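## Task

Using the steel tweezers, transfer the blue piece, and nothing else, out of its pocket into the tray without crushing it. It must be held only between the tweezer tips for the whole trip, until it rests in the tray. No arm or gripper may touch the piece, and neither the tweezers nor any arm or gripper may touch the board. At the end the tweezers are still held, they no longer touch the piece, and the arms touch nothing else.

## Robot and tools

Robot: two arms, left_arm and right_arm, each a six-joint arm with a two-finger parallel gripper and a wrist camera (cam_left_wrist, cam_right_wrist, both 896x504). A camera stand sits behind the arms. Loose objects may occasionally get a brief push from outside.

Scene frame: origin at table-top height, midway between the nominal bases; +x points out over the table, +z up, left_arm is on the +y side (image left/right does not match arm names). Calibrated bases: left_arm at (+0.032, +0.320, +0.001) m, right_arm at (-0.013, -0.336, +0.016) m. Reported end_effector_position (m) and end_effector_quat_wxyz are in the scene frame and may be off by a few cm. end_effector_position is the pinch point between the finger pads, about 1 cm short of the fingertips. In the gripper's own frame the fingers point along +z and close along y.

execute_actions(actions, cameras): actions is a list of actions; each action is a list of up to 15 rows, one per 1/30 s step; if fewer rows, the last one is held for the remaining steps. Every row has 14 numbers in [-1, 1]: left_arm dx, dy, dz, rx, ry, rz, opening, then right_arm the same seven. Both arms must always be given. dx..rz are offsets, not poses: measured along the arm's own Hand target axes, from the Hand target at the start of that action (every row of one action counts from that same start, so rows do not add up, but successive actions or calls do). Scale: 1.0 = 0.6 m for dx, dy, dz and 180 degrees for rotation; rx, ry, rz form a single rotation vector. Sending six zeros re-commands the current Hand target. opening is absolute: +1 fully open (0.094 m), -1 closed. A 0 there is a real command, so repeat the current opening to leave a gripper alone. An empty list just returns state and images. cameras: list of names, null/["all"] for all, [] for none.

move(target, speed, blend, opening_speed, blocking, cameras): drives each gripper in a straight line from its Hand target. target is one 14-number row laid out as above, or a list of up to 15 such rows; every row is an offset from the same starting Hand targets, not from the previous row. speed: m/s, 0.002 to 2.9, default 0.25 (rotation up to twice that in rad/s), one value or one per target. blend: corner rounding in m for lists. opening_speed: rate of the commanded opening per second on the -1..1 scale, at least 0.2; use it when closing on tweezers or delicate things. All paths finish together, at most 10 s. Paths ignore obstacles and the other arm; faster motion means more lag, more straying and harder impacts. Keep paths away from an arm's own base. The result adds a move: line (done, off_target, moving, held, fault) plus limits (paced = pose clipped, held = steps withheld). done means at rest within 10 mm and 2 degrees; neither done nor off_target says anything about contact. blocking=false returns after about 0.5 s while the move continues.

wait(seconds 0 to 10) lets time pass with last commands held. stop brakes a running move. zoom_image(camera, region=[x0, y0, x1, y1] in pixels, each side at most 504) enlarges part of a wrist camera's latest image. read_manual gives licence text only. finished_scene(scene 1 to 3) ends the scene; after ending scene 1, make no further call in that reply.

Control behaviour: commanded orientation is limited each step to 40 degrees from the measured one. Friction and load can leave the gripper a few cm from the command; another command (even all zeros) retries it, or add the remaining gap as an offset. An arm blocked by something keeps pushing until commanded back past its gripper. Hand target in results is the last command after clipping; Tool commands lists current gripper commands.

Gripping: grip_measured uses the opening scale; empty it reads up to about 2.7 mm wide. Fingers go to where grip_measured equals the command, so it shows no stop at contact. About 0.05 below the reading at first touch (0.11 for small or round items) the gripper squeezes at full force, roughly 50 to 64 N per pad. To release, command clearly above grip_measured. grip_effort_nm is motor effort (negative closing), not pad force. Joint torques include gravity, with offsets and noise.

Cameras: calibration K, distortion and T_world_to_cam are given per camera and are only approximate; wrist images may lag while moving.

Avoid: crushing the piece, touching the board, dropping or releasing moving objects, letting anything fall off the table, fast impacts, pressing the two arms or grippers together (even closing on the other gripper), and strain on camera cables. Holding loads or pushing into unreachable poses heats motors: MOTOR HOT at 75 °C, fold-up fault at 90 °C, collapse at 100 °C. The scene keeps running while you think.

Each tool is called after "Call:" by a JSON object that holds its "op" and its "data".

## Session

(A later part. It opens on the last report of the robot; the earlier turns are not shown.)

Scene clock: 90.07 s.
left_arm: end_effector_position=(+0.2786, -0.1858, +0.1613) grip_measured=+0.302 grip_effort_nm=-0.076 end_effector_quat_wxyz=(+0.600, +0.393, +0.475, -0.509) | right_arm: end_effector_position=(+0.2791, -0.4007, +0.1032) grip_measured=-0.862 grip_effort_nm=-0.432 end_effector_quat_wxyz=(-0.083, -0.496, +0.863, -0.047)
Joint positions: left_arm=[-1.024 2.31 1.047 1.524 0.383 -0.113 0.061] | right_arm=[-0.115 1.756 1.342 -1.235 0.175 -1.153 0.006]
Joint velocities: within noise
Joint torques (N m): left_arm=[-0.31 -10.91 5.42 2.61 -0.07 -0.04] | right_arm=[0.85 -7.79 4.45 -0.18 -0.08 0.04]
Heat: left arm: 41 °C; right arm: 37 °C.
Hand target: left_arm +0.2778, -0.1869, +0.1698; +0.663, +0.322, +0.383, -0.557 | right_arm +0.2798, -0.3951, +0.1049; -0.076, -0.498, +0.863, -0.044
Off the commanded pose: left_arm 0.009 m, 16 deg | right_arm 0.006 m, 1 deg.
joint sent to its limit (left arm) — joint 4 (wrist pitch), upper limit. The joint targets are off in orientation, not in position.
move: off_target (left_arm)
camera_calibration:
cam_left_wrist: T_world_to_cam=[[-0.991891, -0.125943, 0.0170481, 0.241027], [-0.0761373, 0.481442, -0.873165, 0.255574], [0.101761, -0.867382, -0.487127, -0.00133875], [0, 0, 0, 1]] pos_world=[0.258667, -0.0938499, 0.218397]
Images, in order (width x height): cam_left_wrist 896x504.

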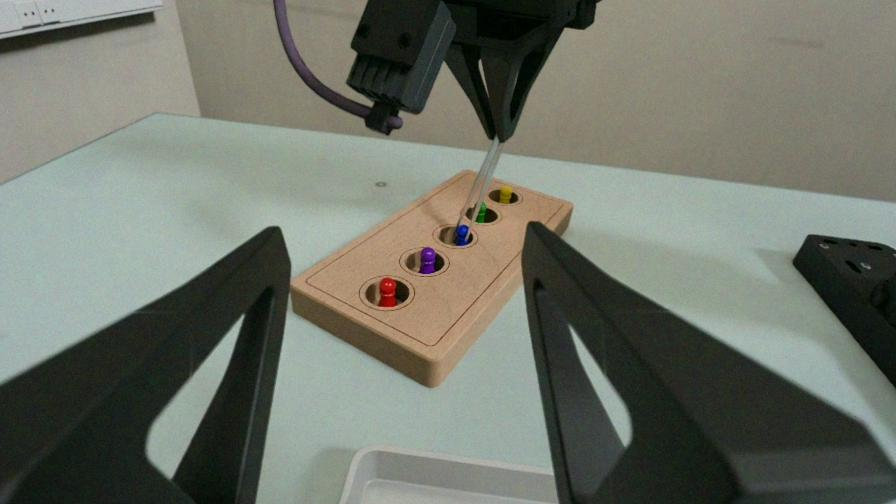

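Call:
{"op": "move", "data": {"target": [0,0,0,0,0,0,0.3,0.007,-0.0054,-0.0242,0,0,0,-0.875], "speed": 0.05, "cameras": ["cam_left_wrist"]}}

Call:
{"op": "zoom_image", "data": {"camera": "cam_left_wrist", "region": [425, 185, 495, 255]}}

Scene clock: 92.47 s.
left_arm: end_effector_position=(+0.2786, -0.1858, +0.1613) grip_measured=+0.302 grip_effort_nm=-0.085 end_effector_quat_wxyz=(+0.600, +0.393, +0.475, -0.509) | right_arm: end_effector_position=(+0.2790, -0.4007, +0.1119) grip_measured=-0.867 grip_effort_nm=-0.462 end_effector_quat_wxyz=(-0.085, -0.497, +0.863, -0.046)
Joint positions: left_arm=[-1.024 2.31 1.047 1.524 0.383 -0.113 0.061] | right_arm=[-0.115 1.756 1.377 -1.275 0.175 -1.153 0.006]
Joint velocities: within noise
Joint torques (N m): left_arm=[-0.31 -10.8 5.46 2.62 -0.11 -0.05] | right_arm=[0.08 -7.82 6.37 -0.4 -0.07 -0.05]
Heat: left arm: 41 °C; right arm: 37 °C.
Hand target: left_arm +0.2778, -0.1869, +0.1698; +0.663, +0.322, +0.383, -0.557 | right_arm +0.2819, -0.3981, +0.1200; -0.076, -0.498, +0.863, -0.044
Off the commanded pose: left_arm 0.009 m, 16 deg | right_arm 0.009 m, 1 deg.
joint sent to its limit (left arm) — joint 4 (wrist pitch), upper limit. The joint targets are off in orientation, not in position.
move: off_target (left_arm)
camera_calibration:
cam_left_wrist: T_world_to_cam=[[-0.991891, -0.125943, 0.0170481, 0.241027], [-0.0761373, 0.481442, -0.873165, 0.255574], [0.101761, -0.867382, -0.487127, -0.00133875], [0, 0, 0, 1]] pos_world=[0.258667, -0.0938499, 0.218397]
Images, in order (width x height): cam_left_wrist 896x504.

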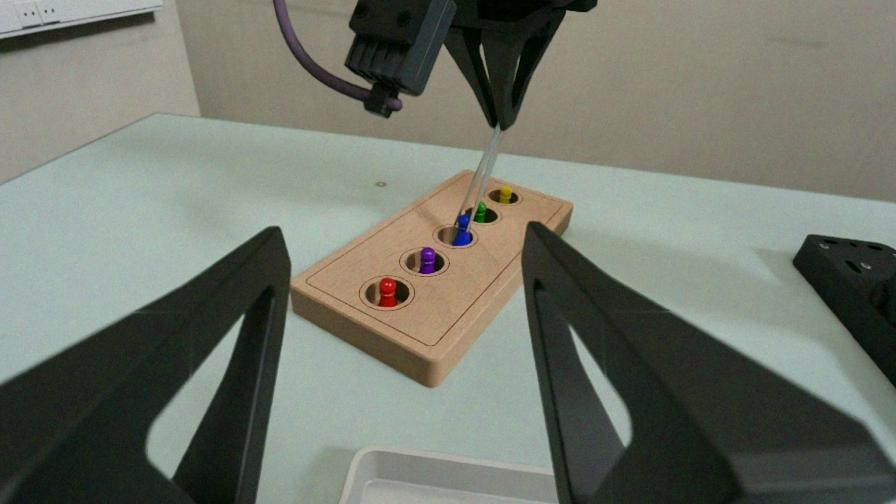

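Scaled by 7.200 from the camera's 896x504 image, which has a finer 1280x720 frame.

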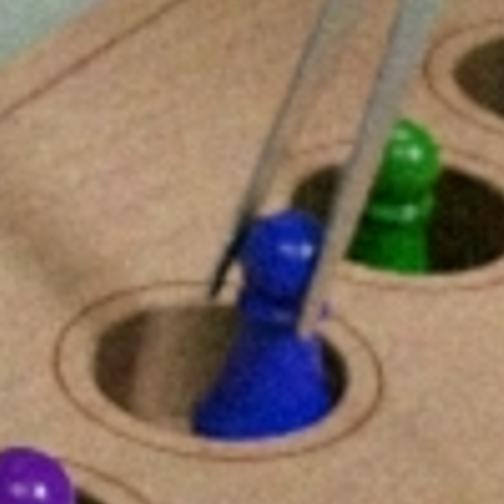

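Call:
{"op": "move", "data": {"target": [0,0,0,0,0,0,0.3,0.0159,0,-0.0903,0,0,0,-0.875], "speed": 0.06, "cameras": ["cam_left_wrist"]}}

Call:
{"op": "zoom_image", "data": {"camera": "cam_left_wrist", "region": [415, 100, 515, 200]}}

Scene clock: 94.67 s.
left_arm: end_effector_position=(+0.2786, -0.1858, +0.1613) grip_measured=+0.302 grip_effort_nm=-0.085 end_effector_quat_wxyz=(+0.600, +0.393, +0.475, -0.509) | right_arm: end_effector_position=(+0.2808, -0.4009, +0.1672) grip_measured=-0.867 grip_effort_nm=-0.462 end_effector_quat_wxyz=(-0.085, -0.497, +0.863, -0.046)
Joint positions: left_arm=[-1.024 2.31 1.047 1.524 0.383 -0.113 0.061] | right_arm=[-0.115 1.756 1.597 -1.494 0.175 -1.153 0.006]
Joint velocities: within noise
Joint torques (N m): left_arm=[-0.31 -10.85 5.42 2.6 -0.08 -0.05] | right_arm=[0.1 -7.77 6.37 -0.41 -0.08 -0.05]
Heat: left arm: 41 °C; right arm: 37 °C.
Hand target: left_arm +0.2778, -0.1869, +0.1698; +0.663, +0.322, +0.383, -0.557 | right_arm +0.2819, -0.3980, +0.1750; -0.076, -0.498, +0.863, -0.044
Off the commanded pose: left_arm 0.009 m, 16 deg | right_arm 0.008 m, 1 deg.
joint sent to its limit (left arm) — joint 4 (wrist pitch), upper limit. The joint targets are off in orientation, not in position.
move: off_target (left_arm)
camera_calibration:
cam_left_wrist: T_world_to_cam=[[-0.991891, -0.125943, 0.0170481, 0.241027], [-0.0761373, 0.481442, -0.873165, 0.255574], [0.101761, -0.867382, -0.487127, -0.00133875], [0, 0, 0, 1]] pos_world=[0.258667, -0.0938499, 0.218397]
Images, in order (width x height): cam_left_wrist 896x504.

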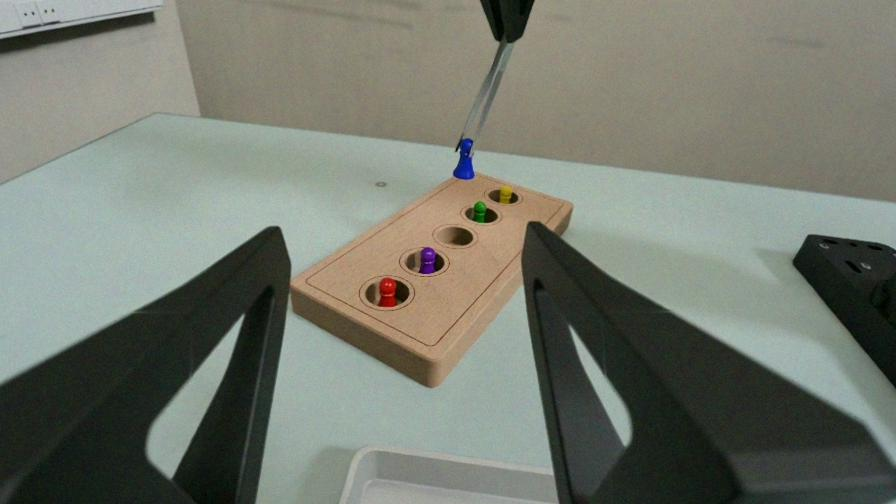

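Scaled by 5.040 from the camera's 896x504 image, which has a finer 1280x720 frame.

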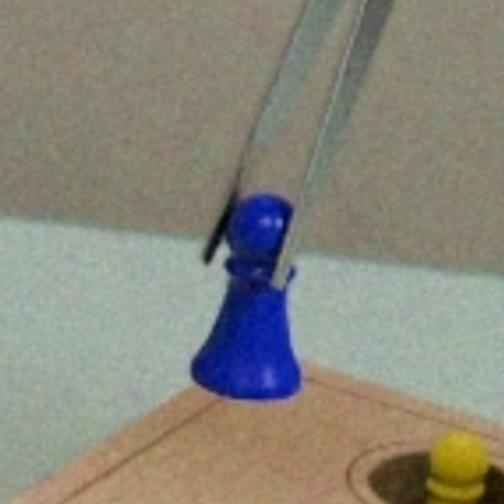

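Call:
{"op": "move", "data": {"target": [-0.052,0,0.03,0,0.1667,0,0.3,0,0,0,0,0,0,-0.875], "speed": 0.12}}

Scene clock: 99.23 s.
left_arm: end_effector_position=(+0.2775, -0.1855, +0.1751) grip_measured=+0.302 grip_effort_nm=-0.081 end_effector_quat_wxyz=(+0.523, +0.456, +0.565, -0.447) | right_arm: end_effector_position=(+0.2806, -0.4009, +0.1672) grip_measured=-0.867 grip_effort_nm=-0.466 end_effector_quat_wxyz=(-0.085, -0.497, +0.863, -0.046)
Joint positions: left_arm=[-1.024 2.017 1.043 0.915 0.388 -0.006 0.061] | right_arm=[-0.115 1.756 1.597 -1.495 0.175 -1.153 0.006]
Joint velocities: within noise
Joint torques (N m): left_arm=[0.14 -14.99 7.02 2.12 0.18 0.09] | right_arm=[0.09 -7.76 6.37 -0.39 -0.08 -0.05]
Heat: left arm: 41 °C; right arm: 37 °C.
Hand target: left_arm +0.2777, -0.1869, +0.2057; +0.541, +0.455, +0.542, -0.454 | right_arm +0.2819, -0.3980, +0.1750; -0.076, -0.498, +0.863, -0.043
Off the commanded pose: left_arm 0.031 m, 4 deg | right_arm 0.008 m, 1 deg.
move: off_target (left_arm)
camera_calibration:
cam_left_wrist: T_world_to_cam=[[-0.988995, -0.140624, 0.0459771, 0.231136], [-0.133025, 0.709179, -0.692365, 0.293775], [0.0647572, -0.690862, -0.720081, 0.0895484], [0, 0, 0, 1]] pos_world=[0.261873, -0.11397, 0.257254]
cam_right_wrist: T_world_to_cam=[[0.885202, -0.464641, 0.0229446, -0.446401], [-0.284111, -0.500897, 0.817547, -0.254158], [-0.368373, -0.730213, -0.575404, 0.0187447], [0, 0, 0, 1]] pos_world=[0.329851, -0.321036, 0.228815]

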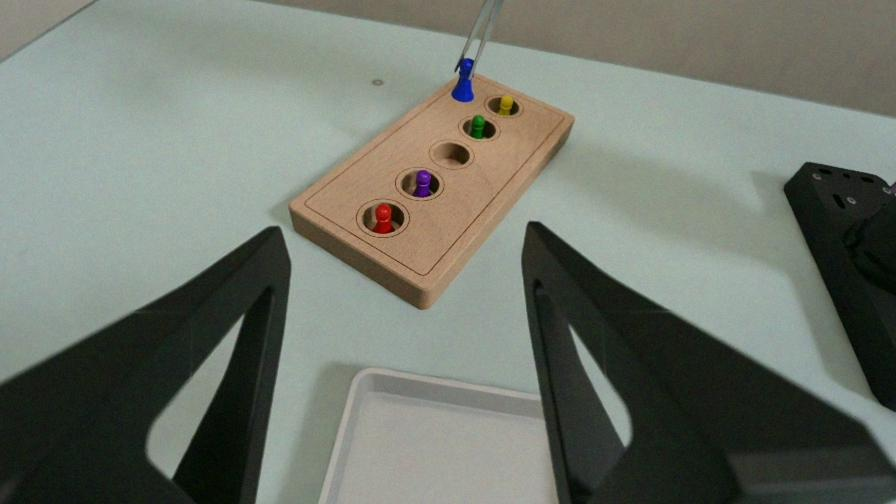

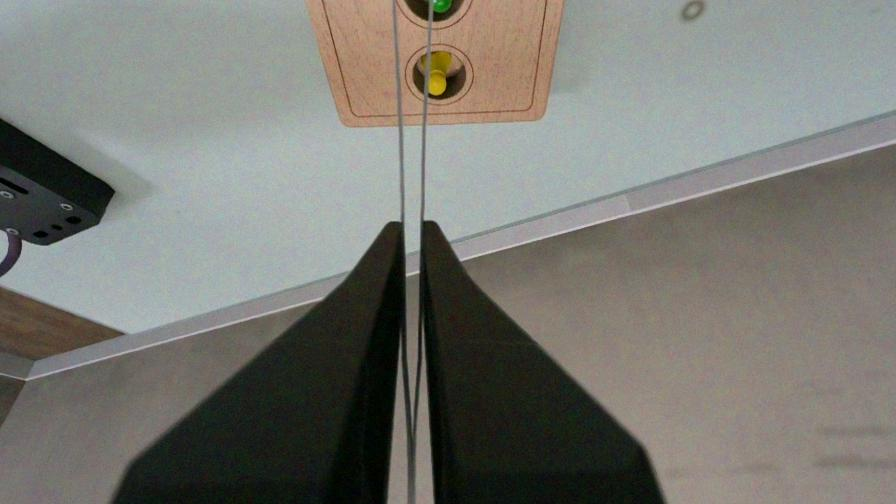

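Call:
{"op": "move", "data": {"target": [-0.04,0.067,-0.51,0,0,0,0.3,0,0,0,0,0,0,-0.875], "speed": 0.12}}

Scene clock: 103.30 s.
left_arm: end_effector_position=(+0.2695, +0.1204, +0.2280) grip_measured=+0.302 grip_effort_nm=-0.076 end_effector_quat_wxyz=(+0.542, +0.449, +0.547, -0.453) | right_arm: end_effector_position=(+0.2806, -0.4009, +0.1672) grip_measured=-0.867 grip_effort_nm=-0.462 end_effector_quat_wxyz=(-0.085, -0.497, +0.863, -0.046)
Joint positions: left_arm=[-0.141 1.194 0.381 0.808 1.268 -0.003 0.061] | right_arm=[-0.115 1.756 1.597 -1.495 0.175 -1.153 0.006]
Joint velocities: within noise
Joint torques (N m): left_arm=[0.31 -5.14 5.07 1.61 0.24 0.07] | right_arm=[0.09 -7.76 6.37 -0.39 -0.07 -0.05]
Heat: left arm: 41 °C; right arm: 37 °C.
Hand target: left_arm +0.2643, +0.1214, +0.2301; +0.541, +0.455, +0.542, -0.454 | right_arm +0.2819, -0.3980, +0.1750; -0.076, -0.498, +0.863, -0.044
Off the commanded pose: left_arm 0.006 m, 1 deg | right_arm 0.008 m, 1 deg.
move: done
camera_calibration:
cam_left_wrist: T_world_to_cam=[[-0.989574, -0.141995, 0.0240889, 0.269086], [-0.114505, 0.67422, -0.7296, 0.120044], [0.0873583, -0.724751, -0.68345, 0.329163], [0, 0, 0, 1]] pos_world=[0.251271, 0.195834, 0.306068]
cam_right_wrist: T_world_to_cam=[[0.885202, -0.464641, 0.0229446, -0.446401], [-0.284111, -0.500897, 0.817547, -0.254158], [-0.368373, -0.730213, -0.575404, 0.0187447], [0, 0, 0, 1]] pos_world=[0.329851, -0.321036, 0.228815]

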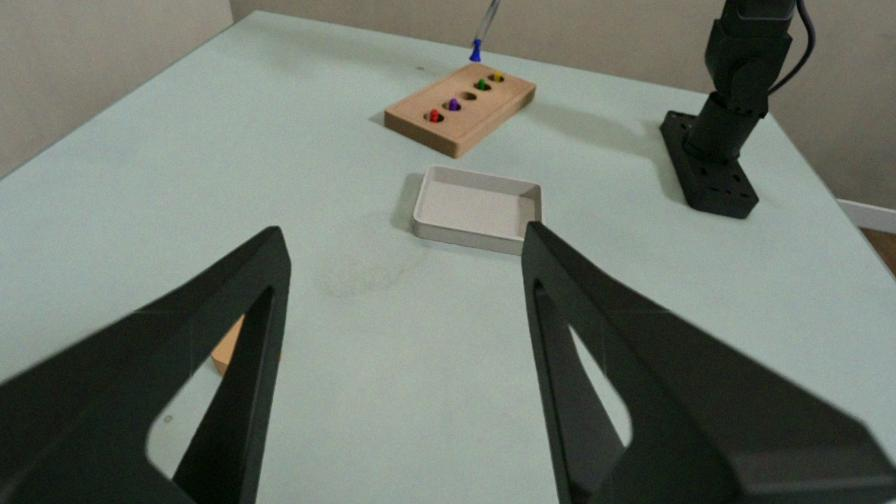

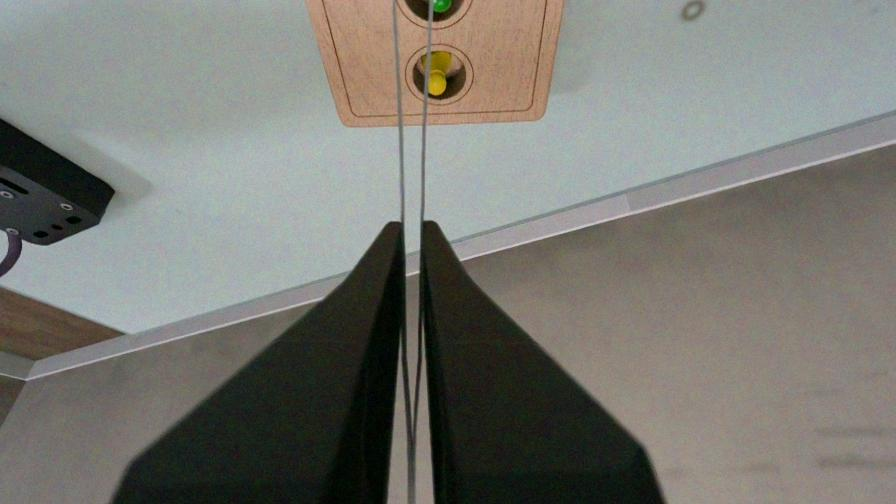

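Call:
{"op": "move", "data": {"target": [0,0,0,0,0,0,0.3,-0.169,0.128,-0.0298,0,0,0,-0.875], "speed": 0.1, "cameras": ["cam_left_wrist"]}}

Call:
{"op": "move", "data": {"target": [0,0,0,0,0,0,0.3,-0.13,0.098,-0.023,0,0,0,-0.875], "speed": 0.1}}

Call:
{"op": "zoom_image", "data": {"camera": "cam_left_wrist", "region": [370, 0, 670, 280]}}

Scene clock: 106.07 s.
left_arm: end_effector_position=(+0.2695, +0.1204, +0.2277) grip_measured=+0.302 grip_effort_nm=-0.076 end_effector_quat_wxyz=(+0.542, +0.449, +0.548, -0.453) | right_arm: end_effector_position=(+0.2649, -0.2739, +0.1677) grip_measured=-0.867 grip_effort_nm=-0.471 end_effector_quat_wxyz=(-0.084, -0.501, +0.860, -0.047)
Joint positions: left_arm=[-0.141 1.194 0.381 0.806 1.269 -0.003 0.061] | right_arm=[0.299 1.756 1.597 -1.555 0.13 -0.746 0.006]
Joint velocities: within noise
Joint torques (N m): left_arm=[0.44 -5.19 5.11 1.61 0.24 0.07] | right_arm=[0.12 -7.25 6.64 -0.49 -0.09 0.03]
Heat: left arm: 41 °C; right arm: 37 °C.
Hand target: left_arm +0.2644, +0.1214, +0.2300; +0.541, +0.455, +0.542, -0.454 | right_arm +0.2668, -0.2705, +0.1749; -0.076, -0.498, +0.863, -0.044
Off the commanded pose: left_arm 0.006 m, 1 deg | right_arm 0.008 m, 1 deg.
move: done
camera_calibration:
cam_left_wrist: T_world_to_cam=[[-0.989574, -0.141594, 0.026347, 0.268506], [-0.115924, 0.674498, -0.729119, 0.120143], [0.0854678, -0.724571, -0.68388, 0.329507], [0, 0, 0, 1]] pos_world=[0.251471, 0.195734, 0.305868]
Images, in order (width x height): cam_left_wrist 896x504.

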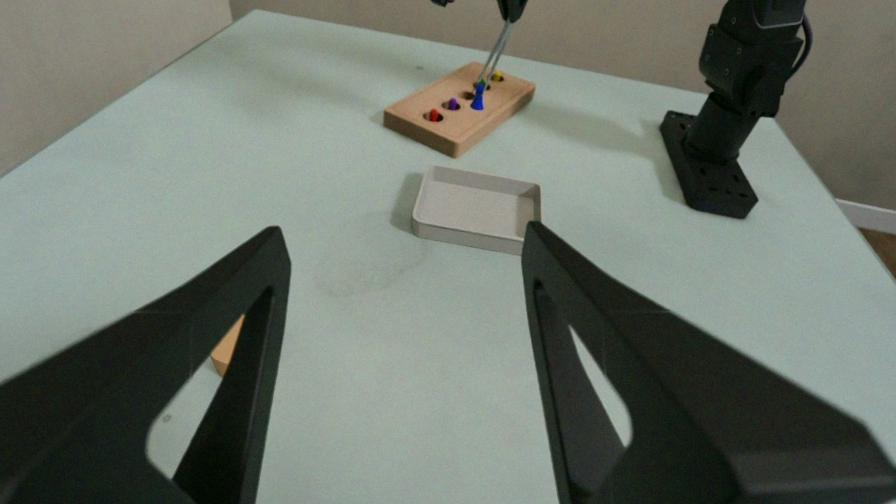

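Scene clock: 107.73 s.
left_arm: end_effector_position=(+0.2695, +0.1204, +0.2277) grip_measured=+0.302 grip_effort_nm=-0.076 end_effector_quat_wxyz=(+0.542, +0.449, +0.548, -0.453) | right_arm: end_effector_position=(+0.2541, -0.1765, +0.1735) grip_measured=-0.867 grip_effort_nm=-0.462 end_effector_quat_wxyz=(-0.051, -0.503, +0.862, -0.048)
Joint positions: left_arm=[-0.141 1.194 0.381 0.806 1.269 -0.003 0.061] | right_arm=[0.587 1.832 1.721 -1.568 0.089 -0.464 0.006]
Joint velocities: within noise
Joint torques (N m): left_arm=[0.43 -5.22 5.15 1.59 0.23 0.1] | right_arm=[0.08 -6.42 6.45 -0.38 -0.11 0.05]
Heat: left arm: 41 °C; right arm: 37 °C.
Hand target: left_arm +0.2644, +0.1214, +0.2301; +0.541, +0.455, +0.542, -0.454 | right_arm +0.2556, -0.1724, +0.1749; -0.076, -0.498, +0.863, -0.043
Off the commanded pose: left_arm 0.006 m, 1 deg | right_arm 0.004 m, 3 deg.
joint sent to its limit (right arm) — joint 4 (wrist pitch), lower limit. The joint targets are off in orientation, not in position.
move: off_target (right_arm)
camera_calibration:
cam_left_wrist: T_world_to_cam=[[-0.989574, -0.141594, 0.026347, 0.268506], [-0.115924, 0.674498, -0.729119, 0.120143], [0.0854678, -0.724571, -0.68388, 0.329507], [0, 0, 0, 1]] pos_world=[0.251471, 0.195734, 0.305868]
cam_right_wrist: T_world_to_cam=[[0.889548, -0.45269, 0.0614555, -0.324462], [-0.323998, -0.530306, 0.783455, -0.143546], [-0.322072, -0.716832, -0.618403, 0.174591], [0, 0, 0, 1]] pos_world=[0.298346, -0.0978517, 0.240369]

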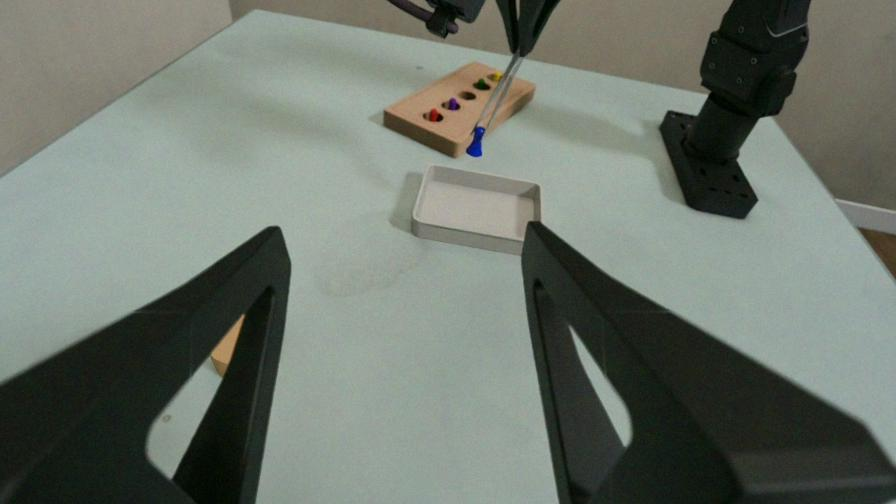

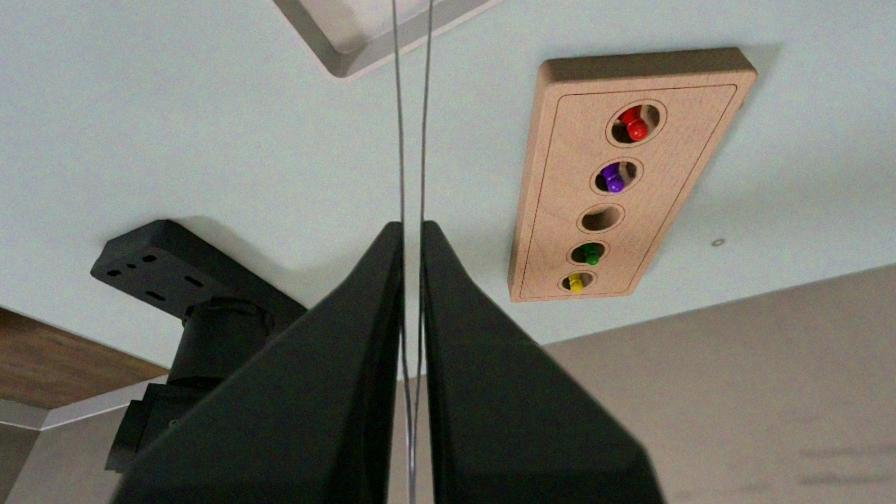

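Scaled by 1.680 from the camera's 896x504 image, which has a finer 1280x720 frame.

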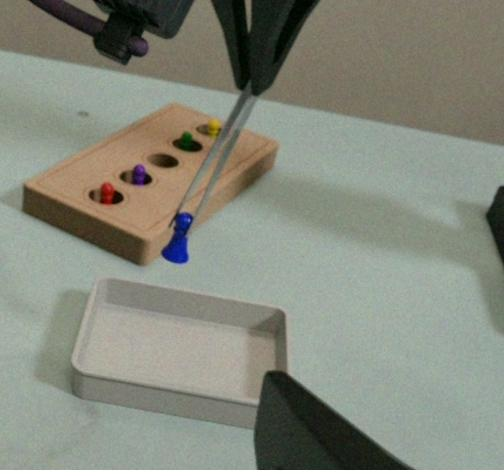

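Call:
{"op": "move", "data": {"target": [0,0,0,0,0,0,0.3,-0.0100,0,0.0574,0,0,0,-0.875], "speed": 0.06, "cameras": ["cam_left_wrist"]}}

Call:
{"op": "zoom_image", "data": {"camera": "cam_left_wrist", "region": [400, 90, 580, 260]}}

Scene clock: 111.00 s.
left_arm: end_effector_position=(+0.2695, +0.1204, +0.2276) grip_measured=+0.302 grip_effort_nm=-0.081 end_effector_quat_wxyz=(+0.541, +0.449, +0.548, -0.454) | right_arm: end_effector_position=(+0.2548, -0.1760, +0.1482) grip_measured=-0.867 grip_effort_nm=-0.457 end_effector_quat_wxyz=(-0.071, -0.501, +0.861, -0.049)
Joint positions: left_arm=[-0.141 1.194 0.381 0.805 1.269 -0.003 0.061] | right_arm=[0.587 1.868 1.661 -1.514 0.089 -0.46 0.006]
Joint velocities: within noise
Joint torques (N m): left_arm=[0.38 -5.18 5.01 1.58 0.22 0.08] | right_arm=[0.06 -6.87 3.59 -0.08 -0.11 0.05]
Heat: left arm: 41 °C; right arm: 37 °C.
Hand target: left_arm +0.2644, +0.1214, +0.2300; +0.541, +0.455, +0.542, -0.454 | right_arm +0.2554, -0.1725, +0.1400; -0.076, -0.498, +0.863, -0.043
Off the commanded pose: left_arm 0.006 m, 1 deg | right_arm 0.009 m, 1 deg.
move: done
camera_calibration:
cam_left_wrist: T_world_to_cam=[[-0.989568, -0.141588, 0.0266289, 0.268419], [-0.116126, 0.674487, -0.729097, 0.120116], [0.0852701, -0.724583, -0.683893, 0.329495], [0, 0, 0, 1]] pos_world=[0.251471, 0.195734, 0.305767]
Images, in order (width x height): cam_left_wrist 896x504.

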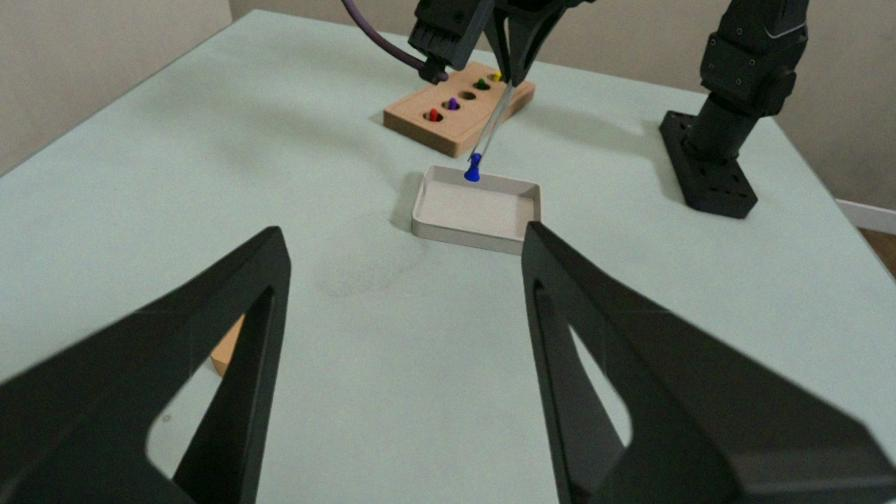

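Scaled by 2.800 from the camera's 896x504 image, which has a finer 1280x720 frame.

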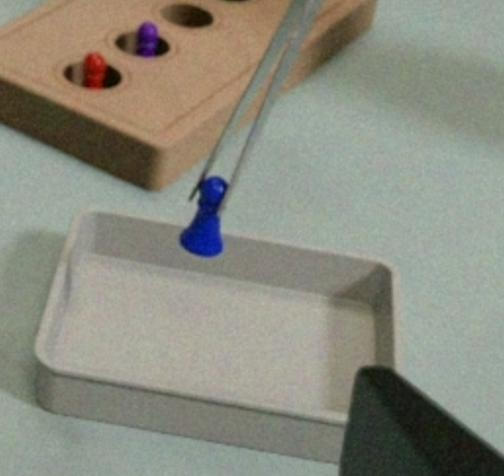

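Call:
{"op": "move", "data": {"target": [0,0,0,0,0,0,0.3,-0.0056,0,0.0328,0,0,0,-0.875], "speed": 0.05, "cameras": ["cam_left_wrist"]}}

Call:
{"op": "zoom_image", "data": {"camera": "cam_left_wrist", "region": [400, 90, 580, 260]}}

Scene clock: 112.70 s.
left_arm: end_effector_position=(+0.2695, +0.1204, +0.2276) grip_measured=+0.302 grip_effort_nm=-0.081 end_effector_quat_wxyz=(+0.541, +0.449, +0.548, -0.454) | right_arm: end_effector_position=(+0.2554, -0.1756, +0.1291) grip_measured=-0.867 grip_effort_nm=-0.466 end_effector_quat_wxyz=(-0.070, -0.501, +0.861, -0.049)
Joint positions: left_arm=[-0.141 1.194 0.381 0.805 1.269 -0.003 0.061] | right_arm=[0.587 1.868 1.586 -1.436 0.089 -0.46 0.006]
Joint velocities: within noise
Joint torques (N m): left_arm=[0.36 -5.16 5.16 1.57 0.24 0.07] | right_arm=[0.05 -6.72 3.49 -0.08 -0.12 0.05]
Heat: left arm: 41 °C; right arm: 37 °C.
Hand target: left_arm +0.2644, +0.1214, +0.2301; +0.542, +0.455, +0.542, -0.454 | right_arm +0.2553, -0.1727, +0.1200; -0.076, -0.498, +0.863, -0.043
Off the commanded pose: left_arm 0.006 m, 1 deg | right_arm 0.010 m, 1 deg.
move: done
camera_calibration:
cam_left_wrist: T_world_to_cam=[[-0.989568, -0.141588, 0.0266289, 0.268419], [-0.116126, 0.674487, -0.729097, 0.120116], [0.0852701, -0.724583, -0.683893, 0.329495], [0, 0, 0, 1]] pos_world=[0.251471, 0.195734, 0.305767]
Images, in order (width x height): cam_left_wrist 896x504.

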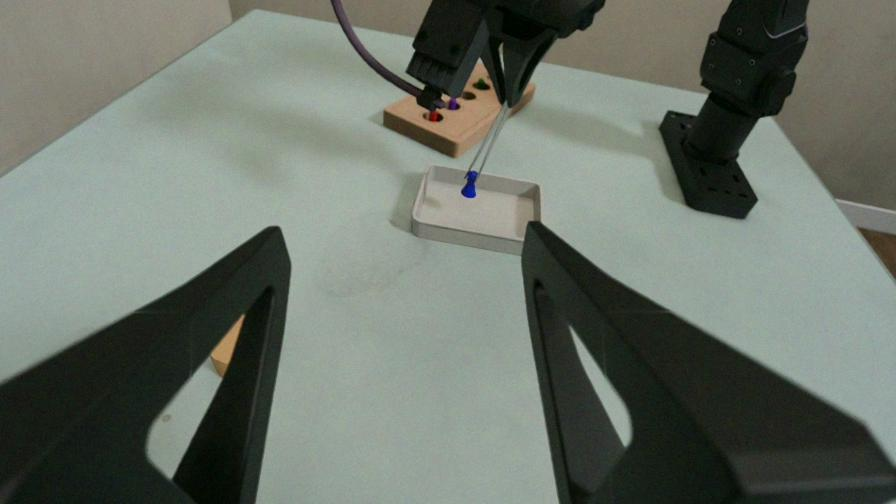

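Scaled by 2.800 from the camera's 896x504 image, which has a finer 1280x720 frame.

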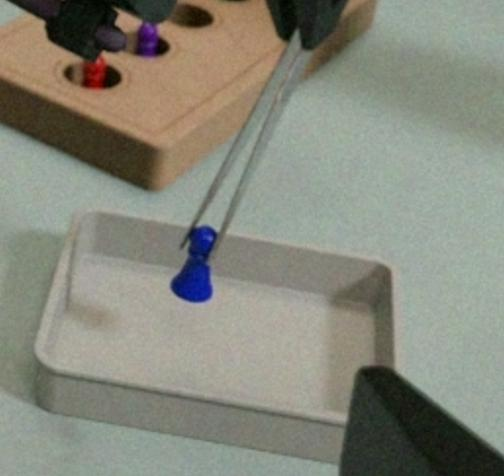

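Call:
{"op": "move", "data": {"target": [0,0,0,0,0,0,0.3,-0.0042,0,0.0246,0,0,0,-0.875], "speed": 0.04}}

Call:
{"op": "zoom_image", "data": {"camera": "cam_left_wrist", "region": [400, 90, 580, 260]}}

Scene clock: 114.27 s.
left_arm: end_effector_position=(+0.2695, +0.1204, +0.2276) grip_measured=+0.302 grip_effort_nm=-0.076 end_effector_quat_wxyz=(+0.541, +0.449, +0.548, -0.454) | right_arm: end_effector_position=(+0.2557, -0.1754, +0.1144) grip_measured=-0.867 grip_effort_nm=-0.466 end_effector_quat_wxyz=(-0.069, -0.501, +0.861, -0.049)
Joint positions: left_arm=[-0.141 1.194 0.381 0.805 1.269 -0.003 0.061] | right_arm=[0.587 1.872 1.534 -1.378 0.089 -0.46 0.006]
Joint velocities: within noise
Joint torques (N m): left_arm=[0.38 -5.18 5.15 1.59 0.24 0.09] | right_arm=[0.03 -6.69 3.49 -0.07 -0.11 0.05]
Heat: left arm: 41 °C; right arm: 37 °C.
Hand target: left_arm +0.2644, +0.1214, +0.2301; +0.542, +0.455, +0.542, -0.454 | right_arm +0.2553, -0.1727, +0.1050; -0.076, -0.498, +0.863, -0.043
Off the commanded pose: left_arm 0.006 m, 1 deg | right_arm 0.010 m, 1 deg.
move: done
camera_calibration:
cam_left_wrist: T_world_to_cam=[[-0.989568, -0.141588, 0.0266289, 0.268419], [-0.116126, 0.674487, -0.729097, 0.120116], [0.0852701, -0.724583, -0.683893, 0.329495], [0, 0, 0, 1]] pos_world=[0.251471, 0.195734, 0.305767]
cam_right_wrist: T_world_to_cam=[[0.889294, -0.455213, 0.0440056, -0.320204], [-0.30215, -0.512577, 0.803723, -0.100968], [-0.343309, -0.728042, -0.593374, 0.139937], [0, 0, 0, 1]] pos_world=[0.30229, -0.0956345, 0.178276]

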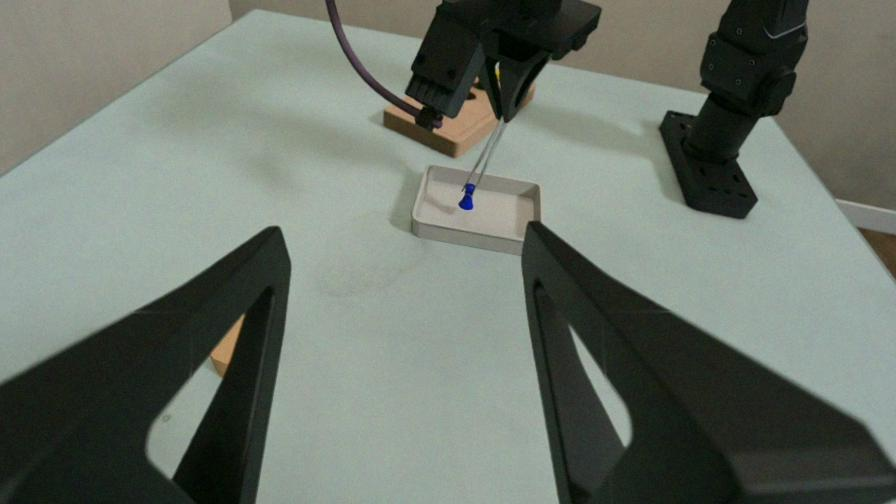

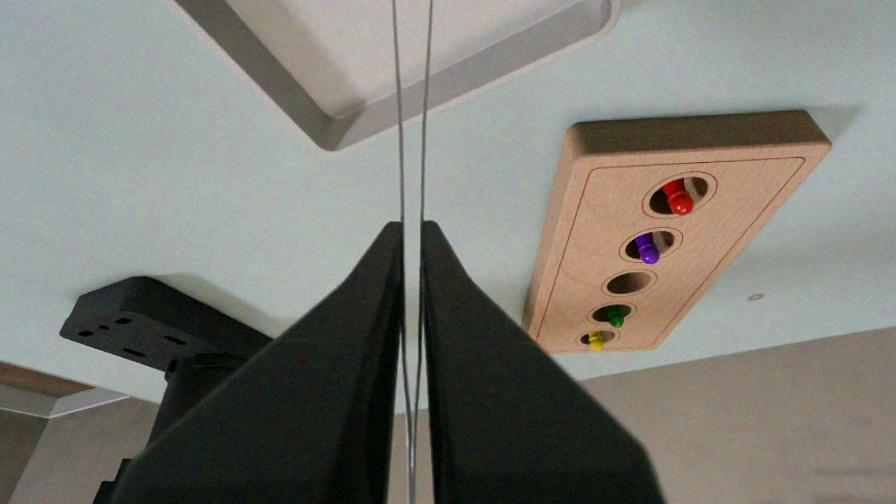

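Scaled by 2.800 from the camera's 896x504 image, which has a finer 1280x720 frame.

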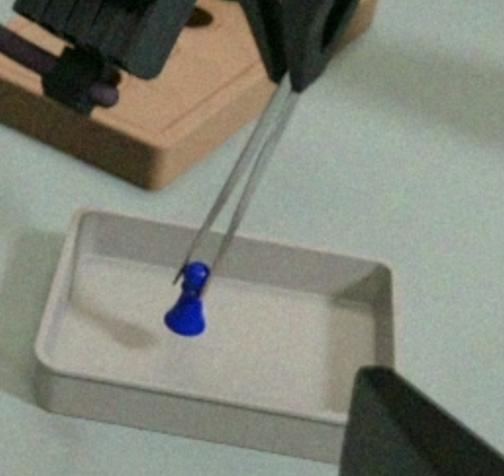

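Call:
{"op": "move", "data": {"target": [0,0,0,0,0,0,0.3,-0.0014,0,0.0082,0,0,0,-0.875], "speed": 0.03, "cameras": ["cam_left_wrist"]}}

Call:
{"op": "zoom_image", "data": {"camera": "cam_left_wrist", "region": [420, 150, 520, 240]}}

Scene clock: 115.67 s.
left_arm: end_effector_position=(+0.2695, +0.1204, +0.2276) grip_measured=+0.302 grip_effort_nm=-0.076 end_effector_quat_wxyz=(+0.541, +0.449, +0.548, -0.454) | right_arm: end_effector_position=(+0.2560, -0.1752, +0.1103) grip_measured=-0.867 grip_effort_nm=-0.457 end_effector_quat_wxyz=(-0.068, -0.501, +0.861, -0.049)
Joint positions: left_arm=[-0.141 1.194 0.381 0.805 1.269 -0.003 0.061] | right_arm=[0.587 1.872 1.518 -1.359 0.089 -0.46 0.006]
Joint velocities: within noise
Joint torques (N m): left_arm=[0.46 -5.19 5.05 1.61 0.22 0.09] | right_arm=[0.03 -6.5 3.44 -0.07 -0.12 0.05]
Heat: left arm: 41 °C; right arm: 37 °C.
Hand target: left_arm +0.2644, +0.1214, +0.2301; +0.542, +0.455, +0.542, -0.454 | right_arm +0.2553, -0.1727, +0.1000; -0.076, -0.498, +0.863, -0.043
Off the commanded pose: left_arm 0.006 m, 1 deg | right_arm 0.011 m, 1 deg.
move: off_target (right_arm)
camera_calibration:
cam_left_wrist: T_world_to_cam=[[-0.989568, -0.141588, 0.0266289, 0.268419], [-0.116126, 0.674487, -0.729097, 0.120116], [0.0852701, -0.724583, -0.683893, 0.329495], [0, 0, 0, 1]] pos_world=[0.251471, 0.195734, 0.305767]
Images, in order (width x height): cam_left_wrist 896x504.

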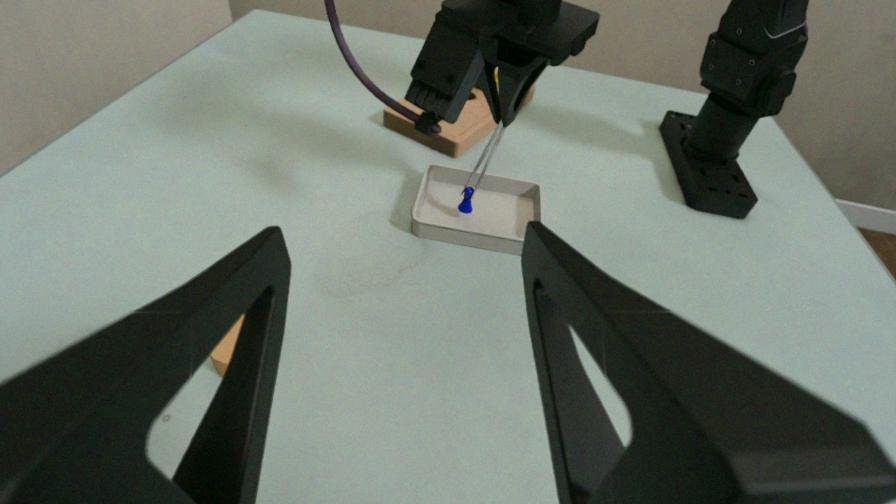

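Scaled by 5.040 from the camera's 896x504 image, which has a finer 1280x720 frame.

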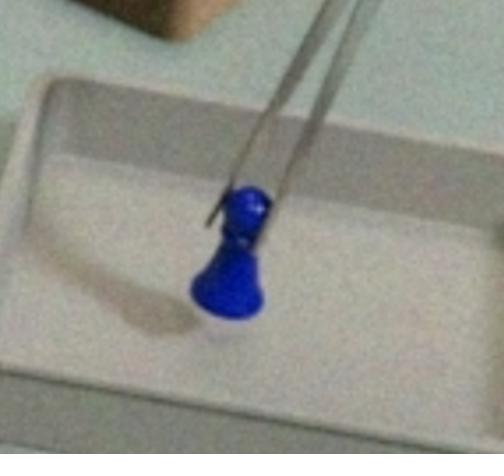

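Call:
{"op": "move", "data": {"target": [0,0,0,0,0,0,0.3,-0.001,0,0.0058,0,0,0,-0.875], "speed": 0.03, "cameras": ["cam_left_wrist"]}}

Call:
{"op": "zoom_image", "data": {"camera": "cam_left_wrist", "region": [420, 150, 520, 240]}}

Scene clock: 117.07 s.
left_arm: end_effector_position=(+0.2694, +0.1204, +0.2276) grip_measured=+0.302 grip_effort_nm=-0.081 end_effector_quat_wxyz=(+0.541, +0.449, +0.548, -0.454) | right_arm: end_effector_position=(+0.2561, -0.1751, +0.1074) grip_measured=-0.867 grip_effort_nm=-0.462 end_effector_quat_wxyz=(-0.067, -0.501, +0.861, -0.049)
Joint positions: left_arm=[-0.141 1.194 0.381 0.805 1.269 -0.003 0.061] | right_arm=[0.587 1.872 1.507 -1.345 0.089 -0.46 0.006]
Joint velocities: within noise
Joint torques (N m): left_arm=[0.36 -5.26 5.01 1.61 0.23 0.09] | right_arm=[0.03 -6.35 3.43 -0.05 -0.11 0.05]
Heat: left arm: 41 °C; right arm: 37 °C.
Hand target: left_arm +0.2643, +0.1214, +0.2300; +0.541, +0.455, +0.542, -0.454 | right_arm +0.2553, -0.1727, +0.0965; -0.076, -0.498, +0.863, -0.043
Off the commanded pose: left_arm 0.006 m, 1 deg | right_arm 0.011 m, 1 deg.
move: off_target (right_arm)
camera_calibration:
cam_left_wrist: T_world_to_cam=[[-0.989607, -0.141219, 0.0270968, 0.268214], [-0.116225, 0.674578, -0.728996, 0.120093], [0.0846692, -0.72457, -0.683981, 0.32967], [0, 0, 0, 1]] pos_world=[0.251471, 0.195734, 0.305767]
Images, in order (width x height): cam_left_wrist 896x504.

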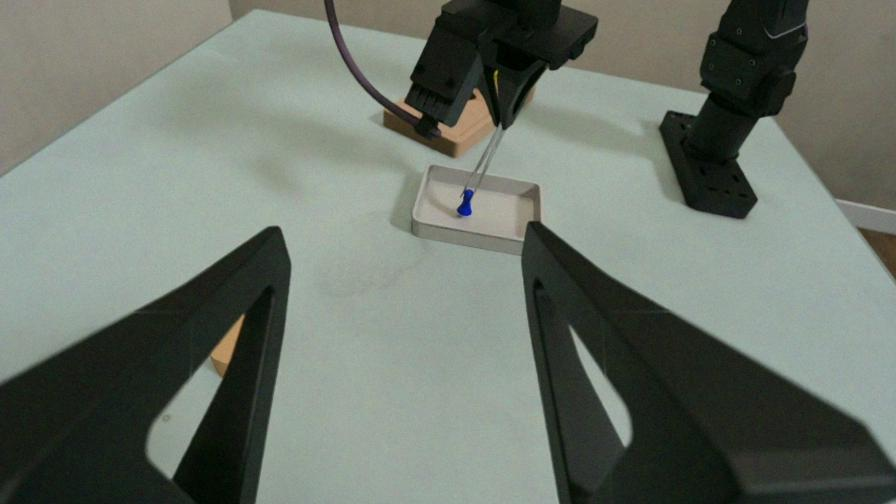

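Scaled by 5.040 from the camera's 896x504 image, which has a finer 1280x720 frame.

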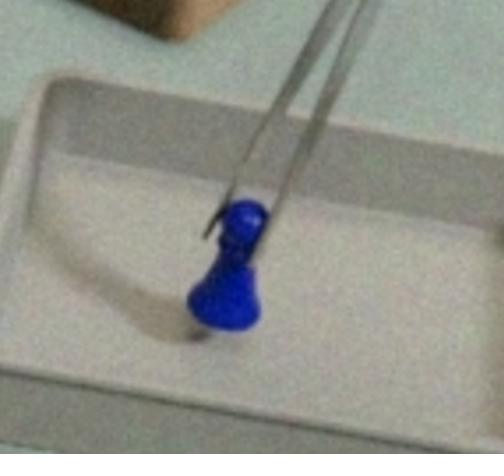

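Call:
{"op": "move", "data": {"target": [0,0,0,0,0,0,0.3,-0.0006,0,0.0035,0,0,0,-0.875], "speed": 0.02, "cameras": ["cam_left_wrist"]}}

Call:
{"op": "zoom_image", "data": {"camera": "cam_left_wrist", "region": [420, 150, 520, 240]}}

Call:
{"op": "move", "data": {"target": [0,0,0,0,0,0,0.3,-0.0004,0,0.0025,0,0,0,-0.875], "speed": 0.02, "cameras": ["cam_left_wrist"]}}

Call:
{"op": "zoom_image", "data": {"camera": "cam_left_wrist", "region": [420, 150, 520, 240]}}

Scene clock: 121.73 s.
left_arm: end_effector_position=(+0.2694, +0.1204, +0.2276) grip_measured=+0.302 grip_effort_nm=-0.076 end_effector_quat_wxyz=(+0.541, +0.449, +0.548, -0.454) | right_arm: end_effector_position=(+0.2559, -0.1752, +0.1039) grip_measured=-0.867 grip_effort_nm=-0.466 end_effector_quat_wxyz=(-0.069, -0.501, +0.861, -0.049)
Joint positions: left_arm=[-0.141 1.194 0.381 0.805 1.269 -0.003 0.061] | right_arm=[0.587 1.878 1.499 -1.337 0.089 -0.46 0.006]
Joint velocities: within noise
Joint torques (N m): left_arm=[0.38 -5.19 5.07 1.61 0.22 0.08] | right_arm=[0.02 -6.71 3.44 -0.07 -0.11 0.05]
Heat: left arm: 41 °C; right arm: 37 °C.
Hand target: left_arm +0.2643, +0.1214, +0.2301; +0.541, +0.455, +0.542, -0.454 | right_arm +0.2553, -0.1728, +0.0944; -0.076, -0.498, +0.863, -0.043
Off the commanded pose: left_arm 0.006 m, 1 deg | right_arm 0.010 m, 1 deg.
move: done
camera_calibration:
cam_left_wrist: T_world_to_cam=[[-0.989607, -0.141219, 0.0270968, 0.268214], [-0.116225, 0.674578, -0.728996, 0.120093], [0.0846692, -0.72457, -0.683981, 0.32967], [0, 0, 0, 1]] pos_world=[0.251471, 0.195734, 0.305767]
Images, in order (width x height): cam_left_wrist 896x504.

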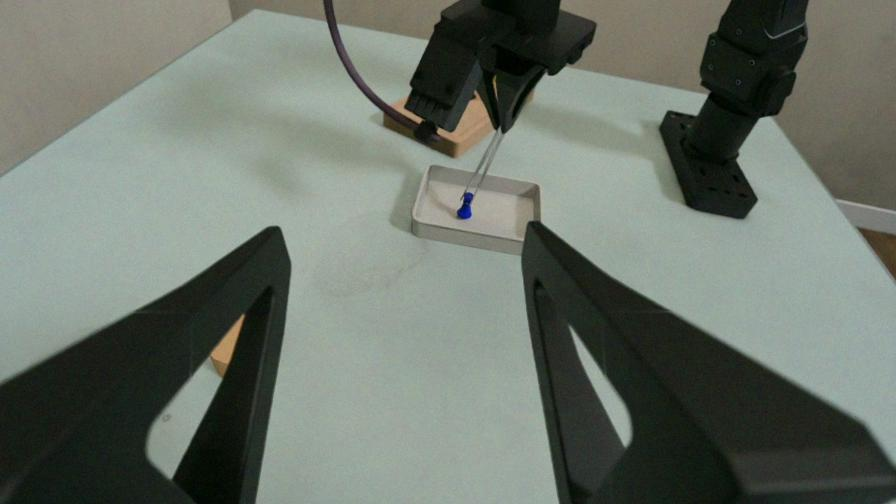

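Scaled by 5.040 from the camera's 896x504 image, which has a finer 1280x720 frame.

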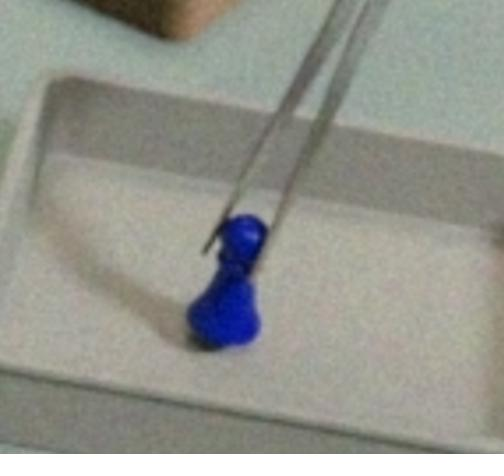

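Scene clock: 122.43 s.
left_arm: end_effector_position=(+0.2694, +0.1204, +0.2276) grip_measured=+0.302 grip_effort_nm=-0.076 end_effector_quat_wxyz=(+0.541, +0.449, +0.548, -0.454) | right_arm: end_effector_position=(+0.2571, -0.1744, +0.1037) grip_measured=-0.867 grip_effort_nm=-0.462 end_effector_quat_wxyz=(-0.067, -0.501, +0.861, -0.049)
Joint positions: left_arm=[-0.141 1.194 0.381 0.805 1.269 -0.003 0.061] | right_arm=[0.587 1.878 1.499 -1.332 0.089 -0.46 0.006]
Joint velocities: within noise
Joint torques (N m): left_arm=[0.43 -5.12 5.14 1.6 0.22 0.1] | right_arm=[0.03 -6.67 3.12 -0.07 -0.11 0.05]
Heat: left arm: 41 °C; right arm: 37 °C.
Hand target: left_arm +0.2643, +0.1214, +0.2301; +0.541, +0.455, +0.542, -0.454 | right_arm +0.2553, -0.1728, +0.0929; -0.076, -0.498, +0.863, -0.043
Off the commanded pose: left_arm 0.006 m, 1 deg | right_arm 0.011 m, 1 deg.
move: off_target (right_arm)
camera_calibration:
cam_left_wrist: T_world_to_cam=[[-0.989607, -0.141219, 0.0270968, 0.268214], [-0.116225, 0.674578, -0.728996, 0.120093], [0.0846692, -0.72457, -0.683981, 0.32967], [0, 0, 0, 1]] pos_world=[0.251471, 0.195734, 0.305767]
Images, in order (width x height): cam_left_wrist 896x504.

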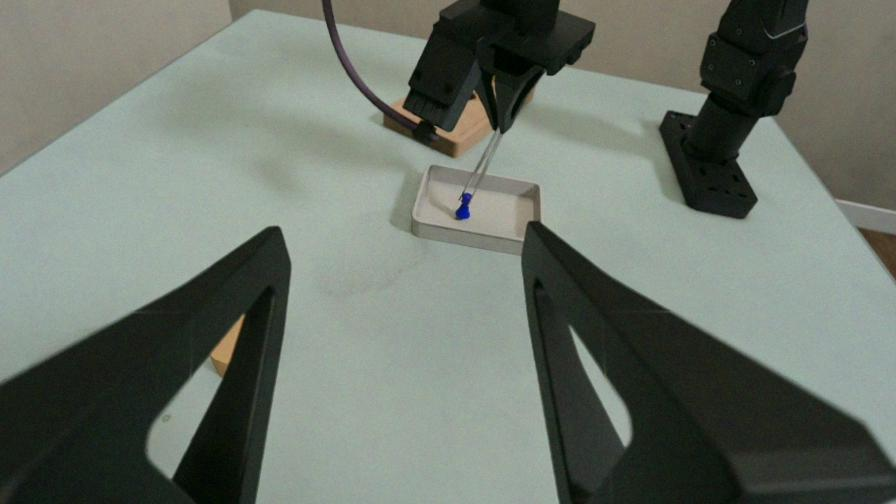

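Scaled by 5.040 from the camera's 896x504 image, which has a finer 1280x720 frame.

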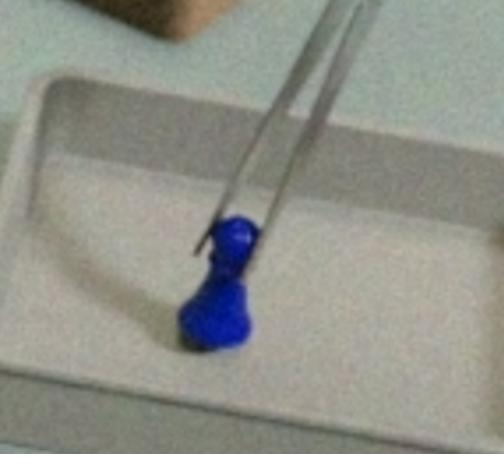

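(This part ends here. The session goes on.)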